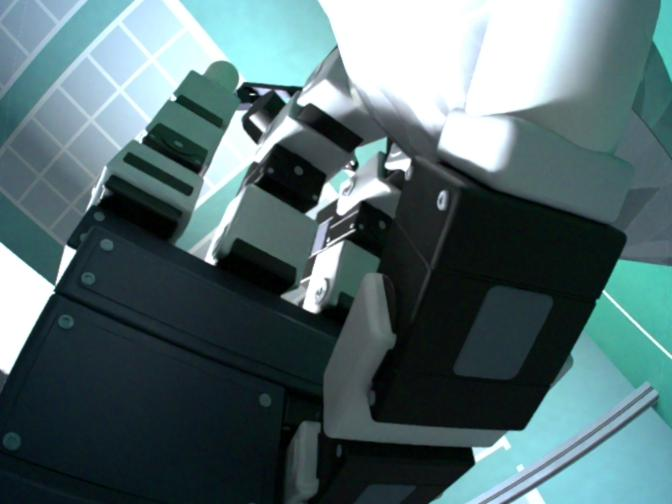

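execute_actions([
  [[0,0,0,0,0,0,0.754,0,0.576,0.696,0.754,0,0.576,0.696,0.754,0,0.576,0.696,0.714,0.678,0.226,0.168,0.4,-0.6,-0.007,0.118,0.009,0.0362,-0.1222,0.0467,0.45,0,-0.63,0.25,0.25,0,-0.66,0.25,1,0,0.3,0.6,-0.871,0.68,-0.02,-0.08,0.4,-0.8]],
  [[0,0,0,0,0,0,0.754,0,0.576,0.696,0.754,0,0.576,0.696,0.754,0,0.576,0.696,0.714,0.678,0.226,0.168,0.4,-0.6,-0.007,0.118,0.009,0.0362,-0.1222,0.0467,0.45,0,-0.63,0.25,0.25,0,-0.66,0.25,1,0,0.3,0.6,-0.871,0.68,-0.02,-0.08,0.4,-0.8]],
])

Scene clock: 137.60 s.
left_arm: end_effector_position=(+0.3274, +0.4620, +0.2481) hand_goal=(+0.754, +0.000, +0.576, +0.696, +0.754, +0.000, +0.576, +0.696, +0.754, +0.000, +0.576, +0.696, +0.714, +0.678, +0.226, +0.168) hand_measured=(+0.756, +0.000, +0.576, +0.696, +0.756, +0.000, +0.576, +0.696, +0.756, +0.000, +0.576, +0.696, +0.716, +0.678, +0.224, +0.168) hand_current_ma=(+0, +0, +0, +0, +0, +0, +0, +0, +0, +0, +0, +0, +0, +0, +0, +0) hand_state=(goal, goal, goal, goal, goal, goal, goal, goal, goal, goal, goal, goal, goal, goal, goal, goal) hand_current_limit=0.40 hand_speed=-0.60 end_effector_quat_wxyz=(-0.010, +0.202, +0.941, +0.272) | right_arm: end_effector_position=(+0.4148, -0.0521, +0.2811) hand_goal=(+0.450, +0.000, -0.630, +0.250, +0.250, +0.000, -0.660, +0.250, +1.000, +0.000, +0.300, +0.600, -0.870, +0.680, -0.020, -0.080) hand_measured=(+0.500, -0.002, -0.598, +0.258, +0.476, +0.002, -0.596, +0.266, +0.988, +0.000, +0.300, +0.602, -0.894, +0.674, +0.116, +0.008) hand_current_ma=(+49, +0, +18, +1, +385, +0, +69, +5, -3, +0, +0, +0, -11, -1, +385, +226) hand_state=(blocked, goal, blocked, goal, blocked, goal, blocked, goal, goal, goal, goal, goal, blocked, goal, blocked, blocked) hand_current_limit=0.40 hand_speed=-0.80 end_effector_quat_wxyz=(+0.582, -0.605, -0.429, -0.333)
Joint positions: left_arm=[-0.101 1.246 1.009 -1.264 -0.547 -1.191] | right_arm=[0.234 1.291 0.96 -0.511 -1.436 1.168]
Joint torques (N m): left_arm=[-0.15 -8.94 10.26 -0.01 -0.87 0] | right_arm=[-0.21 -10.64 10.7 1.51 -0.62 -0.08]
Heat: left arm: hottest elbow 42 °C; right arm: hottest elbow 39 °C.
Hand target: left_arm +0.3344, +0.4617, +0.2618; +0.008, +0.197, +0.941, +0.275 | right_arm +0.4159, -0.0494, +0.2949; +0.574, -0.600, -0.418, -0.367
Off the commanded pose: left_arm 0.015 m, 2 deg | right_arm 0.014 m, 4 deg.
Step readings (end_effector_position of left_arm | right_arm):
0: (+0.3274, +0.4620, +0.2481) | (+0.4197, -0.1918, +0.2757)
1: (+0.3274, +0.4620, +0.2481) | (+0.4200, -0.1909, +0.2757)
2: (+0.3274, +0.4620, +0.2481) | (+0.4218, -0.1869, +0.2766)
4: (+0.3274, +0.4620, +0.2481) | (+0.4214, -0.1742, +0.2756)
8: (+0.3274, +0.4620, +0.2481) | (+0.4082, -0.1399, +0.2736)
15: (+0.3274, +0.4620, +0.2481) | (+0.4161, -0.1220, +0.2799)
16: (+0.3274, +0.4620, +0.2481) | (+0.4177, -0.1217, +0.2800)
17: (+0.3274, +0.4620, +0.2481) | (+0.4190, -0.1188, +0.2811)
19: (+0.3274, +0.4620, +0.2481) | (+0.4173, -0.1060, +0.2824)
23: (+0.3274, +0.4620, +0.2481) | (+0.4047, -0.0703, +0.2788)
30: (+0.3274, +0.4620, +0.2481) | (+0.4114, -0.0522, +0.2820)

execute_actions([
  [[0,0,0,0,0,0,0.754,0,0.576,0.696,0.754,0,0.576,0.696,0.754,0,0.576,0.696,0.714,0.678,0.226,0.168,0.4,-0.6,-0.007,0.118,0.009,0.0362,-0.1222,0.0467,0.45,0,-0.63,0.25,0.25,0,-0.66,0.25,1,0,0.3,0.6,-0.871,0.68,-0.02,-0.08,0.4,-0.8]],
], cameras=["cam_high"])

zoom_image(camera="cam_high", region=[310, 130, 430, 250])

Scene clock: 141.27 s.
left_arm: end_effector_position=(+0.3274, +0.4620, +0.2481) hand_goal=(+0.754, +0.000, +0.576, +0.696, +0.754, +0.000, +0.576, +0.696, +0.754, +0.000, +0.576, +0.696, +0.714, +0.678, +0.226, +0.168) hand_measured=(+0.756, +0.000, +0.576, +0.696, +0.756, +0.000, +0.576, +0.696, +0.756, +0.000, +0.576, +0.696, +0.716, +0.678, +0.224, +0.168) hand_current_ma=(+0, +0, +0, +0, +0, +0, +0, +0, +0, +0, +0, +0, +0, +0, +0, +0) hand_state=(goal, goal, goal, goal, goal, goal, goal, goal, goal, goal, goal, goal, goal, goal, goal, goal) hand_current_limit=0.40 hand_speed=-0.60 end_effector_quat_wxyz=(-0.010, +0.202, +0.941, +0.272) | right_arm: end_effector_position=(+0.4084, +0.0183, +0.2955) hand_goal=(+0.450, +0.000, -0.630, +0.250, +0.250, +0.000, -0.660, +0.250, +1.000, +0.000, +0.300, +0.600, -0.870, +0.680, -0.020, -0.080) hand_measured=(+0.500, -0.002, -0.598, +0.258, +0.476, +0.002, -0.596, +0.266, +0.996, +0.002, +0.300, +0.602, -0.892, +0.674, +0.116, +0.008) hand_current_ma=(+49, +0, +18, +1, +385, +0, +69, +5, +0, +0, +0, +0, -10, -1, +385, +226) hand_state=(blocked, goal, blocked, goal, blocked, goal, blocked, goal, goal, goal, goal, goal, blocked, goal, blocked, blocked) hand_current_limit=0.40 hand_speed=-0.80 end_effector_quat_wxyz=(+0.541, -0.459, -0.563, -0.424)
Joint positions: left_arm=[-0.101 1.246 1.009 -1.264 -0.547 -1.191] | right_arm=[0.371 1.338 0.877 -0.042 -1.454 1.089]
Joint torques (N m): left_arm=[-0.09 -8.47 10.36 0.02 -0.85 0.04] | right_arm=[-0.32 -9.93 10.5 1.76 -0.33 -0.02]
Heat: left arm: hottest elbow 42 °C; right arm: hottest elbow 39 °C.
Hand target: left_arm +0.3344, +0.4617, +0.2618; +0.008, +0.197, +0.941, +0.275 | right_arm +0.4119, +0.0214, +0.3003; +0.542, -0.454, -0.541, -0.455
Off the commanded pose: left_arm 0.015 m, 2 deg | right_arm 0.007 m, 4 deg.
Step readings (end_effector_position of left_arm | right_arm):
0: (+0.3274, +0.4620, +0.2481) | (+0.4148, -0.0521, +0.2811)
1: (+0.3274, +0.4620, +0.2481) | (+0.4150, -0.0519, +0.2813)
2: (+0.3274, +0.4620, +0.2481) | (+0.4156, -0.0493, +0.2827)
4: (+0.3274, +0.4620, +0.2481) | (+0.4144, -0.0377, +0.2876)
8: (+0.3274, +0.4620, +0.2481) | (+0.4007, -0.0019, +0.2927)
15: (+0.3274, +0.4620, +0.2481) | (+0.4053, +0.0177, +0.2933)
Images, in order (width x height): cam_high 672x504.

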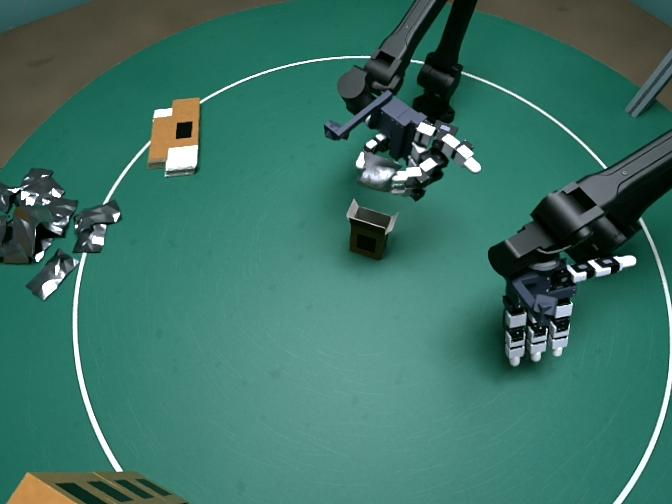

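Scaled by 4.200 from the camera's 672x504 image, which has a finer 960x720 frame.

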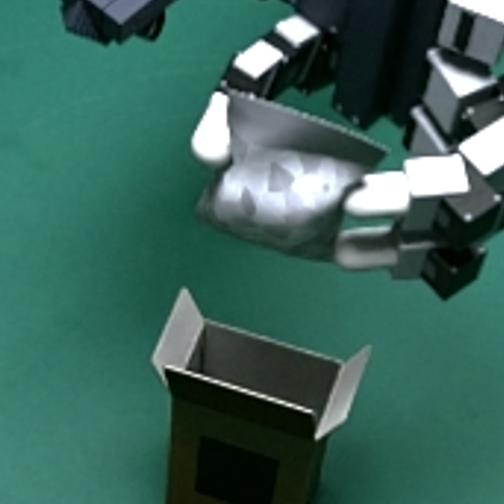

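zoom_image(camera="cam_high", region=[350, 145, 410, 205])

Scaled by 8.400 from the camera's 672x504 image, which has a finer 960x720 frame.

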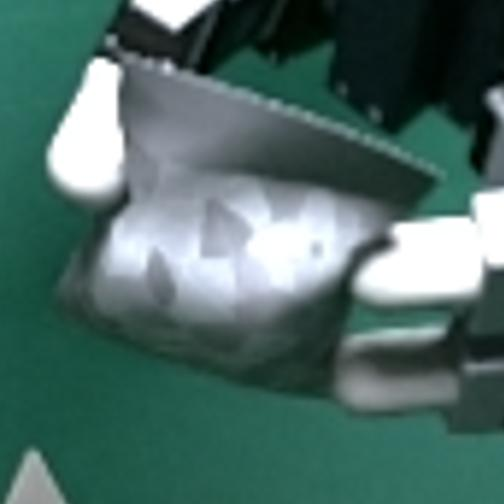

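execute_actions([
  [[0,0,0,0,0,0,0.754,0,0.576,0.696,0.754,0,0.576,0.696,0.754,0,0.576,0.696,0.714,0.678,0.226,0.168,0.4,-0.6,0.009,0.01,-0.06,0.0389,-0.0507,0,0.45,0,-0.63,0.25,0.25,0,-0.66,0.25,1,0,0.3,0.6,-0.871,0.68,-0.02,-0.08,0.4,-0.8]],
  [[0,0,0,0,0,0,0.754,0,0.576,0.696,0.754,0,0.576,0.696,0.754,0,0.576,0.696,0.714,0.678,0.226,0.168,0.4,-0.6,0,0,0,0,0,0,0.65,0,-0.57,0.25,0.25,0,-0.66,0.25,1,0,0.3,0.6,-0.871,0.68,-0.02,-0.08,0.4,-0.85]],
], cameras=["cam_high"])

zoom_image(camera="cam_high", region=[340, 150, 420, 230])

Scene clock: 161.80 s.
left_arm: end_effector_position=(+0.3274, +0.4620, +0.2481) hand_goal=(+0.754, +0.000, +0.576, +0.696, +0.754, +0.000, +0.576, +0.696, +0.754, +0.000, +0.576, +0.696, +0.714, +0.678, +0.226, +0.168) hand_measured=(+0.756, +0.000, +0.576, +0.696, +0.756, +0.000, +0.576, +0.696, +0.756, +0.000, +0.576, +0.696, +0.716, +0.678, +0.224, +0.168) hand_current_ma=(+0, +0, +0, +0, +0, +0, +0, +0, +0, +0, +0, +0, +0, +0, +0, +0) hand_state=(goal, goal, goal, goal, goal, goal, goal, goal, goal, goal, goal, goal, goal, goal, goal, goal) hand_current_limit=0.40 hand_speed=-0.60 end_effector_quat_wxyz=(-0.010, +0.202, +0.941, +0.272) | right_arm: end_effector_position=(+0.4181, +0.0198, +0.2621) hand_goal=(+0.650, +0.000, -0.570, +0.250, +0.250, +0.000, -0.660, +0.250, +1.000, +0.000, +0.300, +0.600, -0.870, +0.680, -0.020, -0.080) hand_measured=(+0.648, +0.000, -0.568, +0.252, +0.476, +0.002, -0.596, +0.270, +0.998, +0.002, +0.300, +0.602, -0.852, +0.680, +0.116, +0.004) hand_current_ma=(+0, +0, +0, +0, +385, +0, +69, +8, +0, +0, +0, +0, +6, +0, +385, +207) hand_state=(goal, goal, goal, goal, blocked, goal, blocked, blocked, goal, goal, goal, goal, goal, goal, blocked, blocked) hand_current_limit=0.40 hand_speed=-0.85 end_effector_quat_wxyz=(+0.504, -0.403, -0.586, -0.491)
Joint positions: left_arm=[-0.101 1.246 1.009 -1.264 -0.547 -1.191] | right_arm=[0.371 1.475 0.737 0.657 -1.442 1.321]
Joint torques (N m): left_arm=[-0.15 -8.47 10.3 -0.13 -0.84 0.01] | right_arm=[0.44 -9.58 8.72 1.78 0.12 -0.07]
Heat: left arm: hottest elbow 42 °C; right arm: hottest elbow 38 °C.
Hand target: left_arm +0.3344, +0.4617, +0.2618; +0.008, +0.197, +0.941, +0.275 | right_arm +0.4172, +0.0274, +0.2644; +0.524, -0.382, -0.554, -0.522
Off the commanded pose: left_arm 0.015 m, 2 deg | right_arm 0.008 m, 6 deg.
Step readings (end_effector_position of left_arm | right_arm):
0: (+0.3274, +0.4620, +0.2481) | (+0.4084, +0.0183, +0.2955)
1: (+0.3274, +0.4620, +0.2481) | (+0.4084, +0.0182, +0.2952)
2: (+0.3274, +0.4620, +0.2481) | (+0.4087, +0.0186, +0.2956)
4: (+0.3274, +0.4620, +0.2481) | (+0.4093, +0.0198, +0.2927)
8: (+0.3274, +0.4620, +0.2481) | (+0.4111, +0.0212, +0.2661)
15: (+0.3274, +0.4620, +0.2481) | (+0.4145, +0.0227, +0.2476)
16: (+0.3274, +0.4620, +0.2481) | (+0.4150, +0.0229, +0.2498)
17: (+0.3274, +0.4620, +0.2481) | (+0.4157, +0.0231, +0.2524)
19: (+0.3274, +0.4620, +0.2481) | (+0.4168, +0.0234, +0.2570)
23: (+0.3274, +0.4620, +0.2481) | (+0.4177, +0.0229, +0.2608)
30: (+0.3274, +0.4620, +0.2481) | (+0.4177, +0.0208, +0.2636)
Images, in order (width x height): cam_high 672x504.

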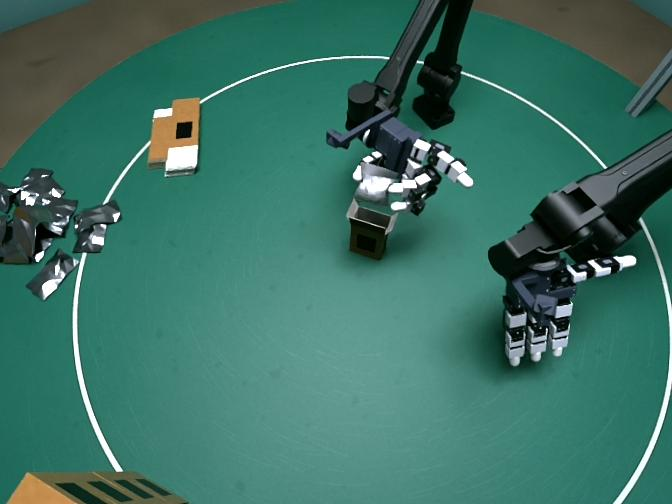

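Scaled by 6.300 from the camera's 672x504 image, which has a finer 960x720 frame.

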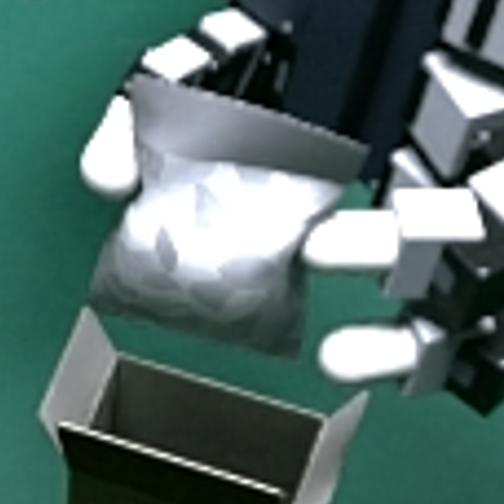

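execute_actions([
  [[0,0,0,0,0,0,0.754,0,0.576,0.696,0.754,0,0.576,0.696,0.754,0,0.576,0.696,0.714,0.678,0.226,0.168,0.4,-0.6,-0.0155,0.005,-0.07,0,0,0,1,0,0.2,0.6,0.25,0,-0.66,0.25,1,0,0.3,0.6,-0.871,0.68,-0.02,-0.08,0.4,-0.8]],
], cameras=["cam_high"])

zoom_image(camera="cam_high", region=[340, 160, 410, 230])

Scene clock: 167.93 s.
left_arm: end_effector_position=(+0.3274, +0.4620, +0.2481) hand_goal=(+0.754, +0.000, +0.576, +0.696, +0.754, +0.000, +0.576, +0.696, +0.754, +0.000, +0.576, +0.696, +0.714, +0.678, +0.226, +0.168) hand_measured=(+0.756, +0.000, +0.576, +0.696, +0.756, +0.000, +0.576, +0.696, +0.756, +0.000, +0.576, +0.696, +0.716, +0.678, +0.224, +0.168) hand_current_ma=(+0, +0, +0, +0, +0, +0, +0, +0, +0, +0, +0, +0, +0, +0, +0, +0) hand_state=(goal, goal, goal, goal, goal, goal, goal, goal, goal, goal, goal, goal, goal, goal, goal, goal) hand_current_limit=0.40 hand_speed=-0.60 end_effector_quat_wxyz=(-0.010, +0.202, +0.941, +0.272) | right_arm: end_effector_position=(+0.4089, +0.0233, +0.2201) hand_goal=(+1.000, +0.000, +0.200, +0.600, +0.250, +0.000, -0.660, +0.250, +1.000, +0.000, +0.300, +0.600, -0.870, +0.680, -0.020, -0.080) hand_measured=(+1.000, +0.002, +0.198, +0.598, +0.476, +0.002, -0.596, +0.270, +1.000, +0.002, +0.300, +0.602, -0.850, +0.680, +0.116, +0.004) hand_current_ma=(+0, +0, +0, +0, +385, +0, +69, +8, +0, +0, +0, +0, +8, +0, +385, +206) hand_state=(goal, goal, goal, goal, blocked, goal, blocked, blocked, goal, goal, goal, goal, goal, goal, blocked, blocked) hand_current_limit=0.40 hand_speed=-0.80 end_effector_quat_wxyz=(+0.507, -0.403, -0.571, -0.505)
Joint positions: left_arm=[-0.101 1.246 1.009 -1.264 -0.547 -1.191] | right_arm=[0.392 1.614 0.654 1.1 -1.396 1.541]
Joint torques (N m): left_arm=[-0.32 -8.53 10.33 0.2 -0.84 0] | right_arm=[0.56 -10.11 7.31 1.77 0.41 -0.02]
Heat: left arm: hottest elbow 42 °C; right arm: hottest elbow 38 °C.
Hand target: left_arm +0.3344, +0.4617, +0.2618; +0.008, +0.197, +0.941, +0.275 | right_arm +0.4079, +0.0304, +0.2222; +0.524, -0.382, -0.554, -0.522
Off the commanded pose: left_arm 0.015 m, 2 deg | right_arm 0.008 m, 4 deg.
Step readings (end_effector_position of left_arm | right_arm):
0: (+0.3274, +0.4620, +0.2481) | (+0.4181, +0.0198, +0.2621)
1: (+0.3274, +0.4620, +0.2481) | (+0.4180, +0.0198, +0.2616)
2: (+0.3274, +0.4620, +0.2481) | (+0.4181, +0.0198, +0.2613)
4: (+0.3274, +0.4620, +0.2481) | (+0.4169, +0.0195, +0.2557)
8: (+0.3274, +0.4620, +0.2481) | (+0.4097, +0.0210, +0.2287)
15: (+0.3274, +0.4620, +0.2481) | (+0.4080, +0.0234, +0.2138)
Images, in order (width x height): cam_high 672x504.

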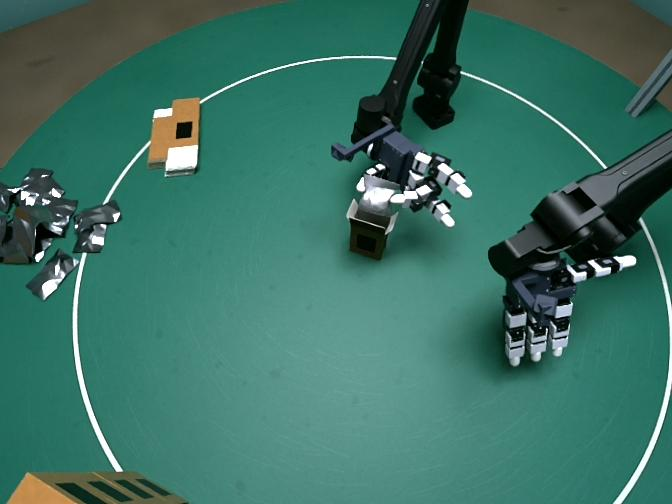

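Scaled by 7.200 from the camera's 672x504 image, which has a finer 960x720 frame.

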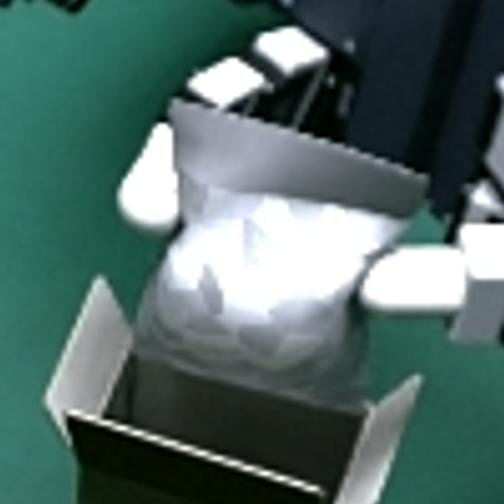

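execute_actions([
  [[0,0,0,0,0,0,0.754,0,0.576,0.696,0.754,0,0.576,0.696,0.754,0,0.576,0.696,0.714,0.678,0.226,0.168,0.4,-0.6,0.001,-0.005,-0.055,0,0,0,1,0,0.2,0.6,0.25,0,-0.66,0.25,1,0,0.3,0.6,-0.871,0.68,-0.02,-0.08,0.4,-0.8]],
], cameras=["cam_high"])

zoom_image(camera="cam_high", region=[340, 170, 410, 240])

Scene clock: 176.67 s.
left_arm: end_effector_position=(+0.3274, +0.4620, +0.2481) hand_goal=(+0.754, +0.000, +0.576, +0.696, +0.754, +0.000, +0.576, +0.696, +0.754, +0.000, +0.576, +0.696, +0.714, +0.678, +0.226, +0.168) hand_measured=(+0.756, +0.000, +0.576, +0.696, +0.756, +0.000, +0.576, +0.696, +0.756, +0.000, +0.576, +0.696, +0.716, +0.678, +0.224, +0.168) hand_current_ma=(+0, +0, +0, +0, +0, +0, +0, +0, +0, +0, +0, +0, +0, +0, +0, +0) hand_state=(goal, goal, goal, goal, goal, goal, goal, goal, goal, goal, goal, goal, goal, goal, goal, goal) hand_current_limit=0.40 hand_speed=-0.60 end_effector_quat_wxyz=(-0.010, +0.202, +0.941, +0.272) | right_arm: end_effector_position=(+0.4057, +0.0219, +0.1844) hand_goal=(+1.000, +0.000, +0.200, +0.600, +0.250, +0.000, -0.660, +0.250, +1.000, +0.000, +0.300, +0.600, -0.870, +0.680, -0.020, -0.080) hand_measured=(+1.000, +0.002, +0.198, +0.598, +0.476, +0.002, -0.596, +0.270, +1.000, +0.002, +0.300, +0.602, -0.850, +0.680, +0.116, +0.004) hand_current_ma=(+0, +0, +0, +0, +385, +0, +69, +8, +0, +0, +0, +0, +8, +0, +385, +206) hand_state=(goal, goal, goal, goal, blocked, goal, blocked, blocked, goal, goal, goal, goal, goal, goal, blocked, blocked) hand_current_limit=0.40 hand_speed=-0.80 end_effector_quat_wxyz=(+0.517, -0.399, -0.558, -0.512)
Joint positions: left_arm=[-0.101 1.246 1.009 -1.264 -0.547 -1.191] | right_arm=[0.392 1.782 0.634 1.48 -1.385 1.737]
Joint torques (N m): left_arm=[-0.79 -8.64 10.37 -0.14 -0.82 -0.01] | right_arm=[0.5 -11.11 6.48 1.77 0.56 -0.06]
Heat: left arm: hottest elbow 42 °C; right arm: hottest elbow 38 °C.
Hand target: left_arm +0.3344, +0.4617, +0.2618; +0.008, +0.197, +0.941, +0.275 | right_arm +0.4084, +0.0273, +0.1892; +0.524, -0.382, -0.554, -0.522
Off the commanded pose: left_arm 0.015 m, 2 deg | right_arm 0.008 m, 2 deg.
Step readings (end_effector_position of left_arm | right_arm):
0: (+0.3274, +0.4620, +0.2481) | (+0.4089, +0.0233, +0.2201)
1: (+0.3274, +0.4620, +0.2481) | (+0.4088, +0.0232, +0.2201)
2: (+0.3274, +0.4620, +0.2481) | (+0.4090, +0.0232, +0.2204)
4: (+0.3274, +0.4620, +0.2481) | (+0.4097, +0.0231, +0.2170)
8: (+0.3274, +0.4620, +0.2481) | (+0.4091, +0.0227, +0.1946)
15: (+0.3274, +0.4620, +0.2481) | (+0.4075, +0.0222, +0.1821)
Images, in order (width x height): cam_high 672x504.

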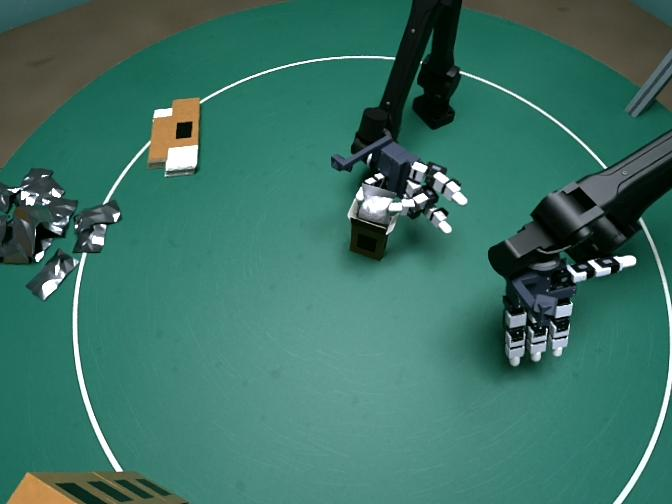

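Scaled by 7.200 from the camera's 672x504 image, which has a finer 960x720 frame.

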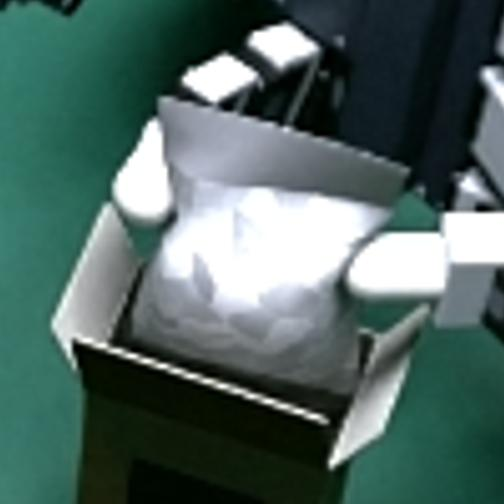

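execute_actions([
  [[0,0,0,0,0,0,0.754,0,0.576,0.696,0.754,0,0.576,0.696,0.754,0,0.576,0.696,0.714,0.678,0.226,0.168,0.4,-0.6,0.002,-0.004,-0.03,-0.0271,0.0353,0,1,0,0.2,0.6,0.25,0,-0.66,0.25,1,0,0.3,0.6,-0.871,0.68,-0.02,-0.08,0.4,-0.8]],
], cameras=["cam_high"])

zoom_image(camera="cam_high", region=[340, 170, 410, 240])

Scene clock: 186.93 s.
left_arm: end_effector_position=(+0.3274, +0.4620, +0.2481) hand_goal=(+0.754, +0.000, +0.576, +0.696, +0.754, +0.000, +0.576, +0.696, +0.754, +0.000, +0.576, +0.696, +0.714, +0.678, +0.226, +0.168) hand_measured=(+0.756, +0.000, +0.576, +0.696, +0.756, +0.000, +0.576, +0.696, +0.756, +0.000, +0.576, +0.696, +0.716, +0.678, +0.224, +0.168) hand_current_ma=(+0, +0, +0, +0, +0, +0, +0, +0, +0, +0, +0, +0, +0, +0, +0, +0) hand_state=(goal, goal, goal, goal, goal, goal, goal, goal, goal, goal, goal, goal, goal, goal, goal, goal) hand_current_limit=0.40 hand_speed=-0.60 end_effector_quat_wxyz=(-0.010, +0.202, +0.941, +0.272) | right_arm: end_effector_position=(+0.4057, +0.0229, +0.1577) hand_goal=(+1.000, +0.000, +0.200, +0.600, +0.250, +0.000, -0.660, +0.250, +1.000, +0.000, +0.300, +0.600, -0.870, +0.680, -0.020, -0.080) hand_measured=(+1.000, +0.002, +0.198, +0.598, +0.476, +0.002, -0.596, +0.270, +1.000, +0.002, +0.300, +0.602, -0.852, +0.680, +0.116, +0.004) hand_current_ma=(+0, +0, +0, +0, +385, +0, +69, +8, +0, +0, +0, +0, +6, +0, +385, +206) hand_state=(goal, goal, goal, goal, blocked, goal, blocked, blocked, goal, goal, goal, goal, goal, goal, blocked, blocked) hand_current_limit=0.40 hand_speed=-0.80 end_effector_quat_wxyz=(+0.546, -0.445, -0.536, -0.466)
Joint positions: left_arm=[-0.101 1.246 1.009 -1.264 -0.547 -1.191] | right_arm=[0.392 1.774 0.634 1.312 -1.395 1.727]
Joint torques (N m): left_arm=[-0.62 -8.29 10.26 0.08 -0.88 -0.01] | right_arm=[-0.67 -12.81 6.41 0.57 0.14 -0.24]
Heat: left arm: hottest elbow 42 °C; right arm: hottest elbow 38 °C.
Hand target: left_arm +0.3344, +0.4617, +0.2618; +0.008, +0.197, +0.941, +0.275 | right_arm +0.4097, +0.0249, +0.1712; +0.537, -0.433, -0.546, -0.476
Off the commanded pose: left_arm 0.015 m, 2 deg | right_arm 0.014 m, 2 deg.
Step readings (end_effector_position of left_arm | right_arm):
0: (+0.3274, +0.4620, +0.2481) | (+0.4057, +0.0219, +0.1844)
1: (+0.3274, +0.4620, +0.2481) | (+0.4057, +0.0219, +0.1843)
2: (+0.3274, +0.4620, +0.2481) | (+0.4058, +0.0219, +0.1834)
4: (+0.3274, +0.4620, +0.2481) | (+0.4057, +0.0223, +0.1781)
8: (+0.3274, +0.4620, +0.2481) | (+0.4053, +0.0228, +0.1675)
15: (+0.3274, +0.4620, +0.2481) | (+0.4055, +0.0229, +0.1582)
Images, in order (width x height): cam_high 672x504.

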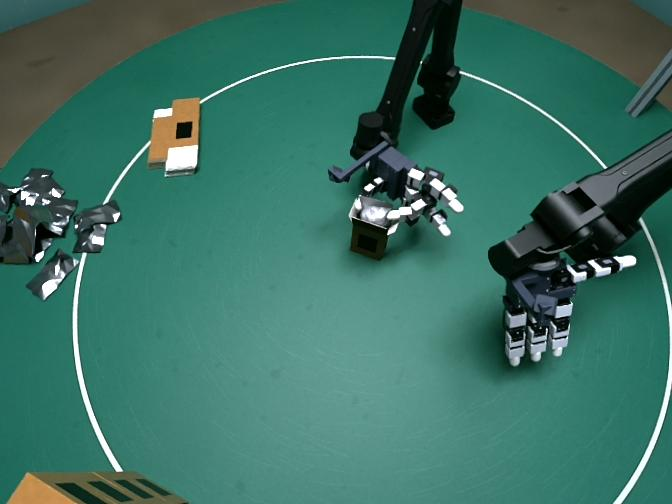

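Scaled by 7.200 from the camera's 672x504 image, which has a finer 960x720 frame.

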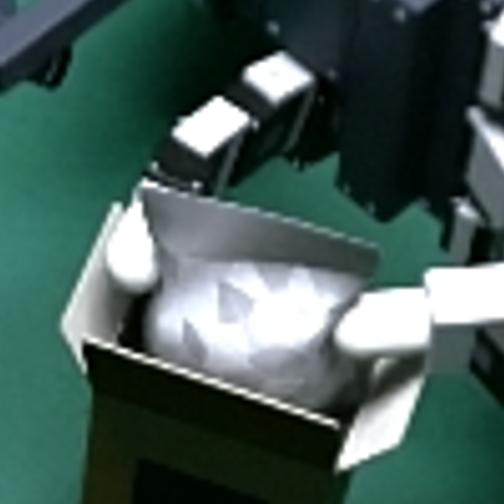

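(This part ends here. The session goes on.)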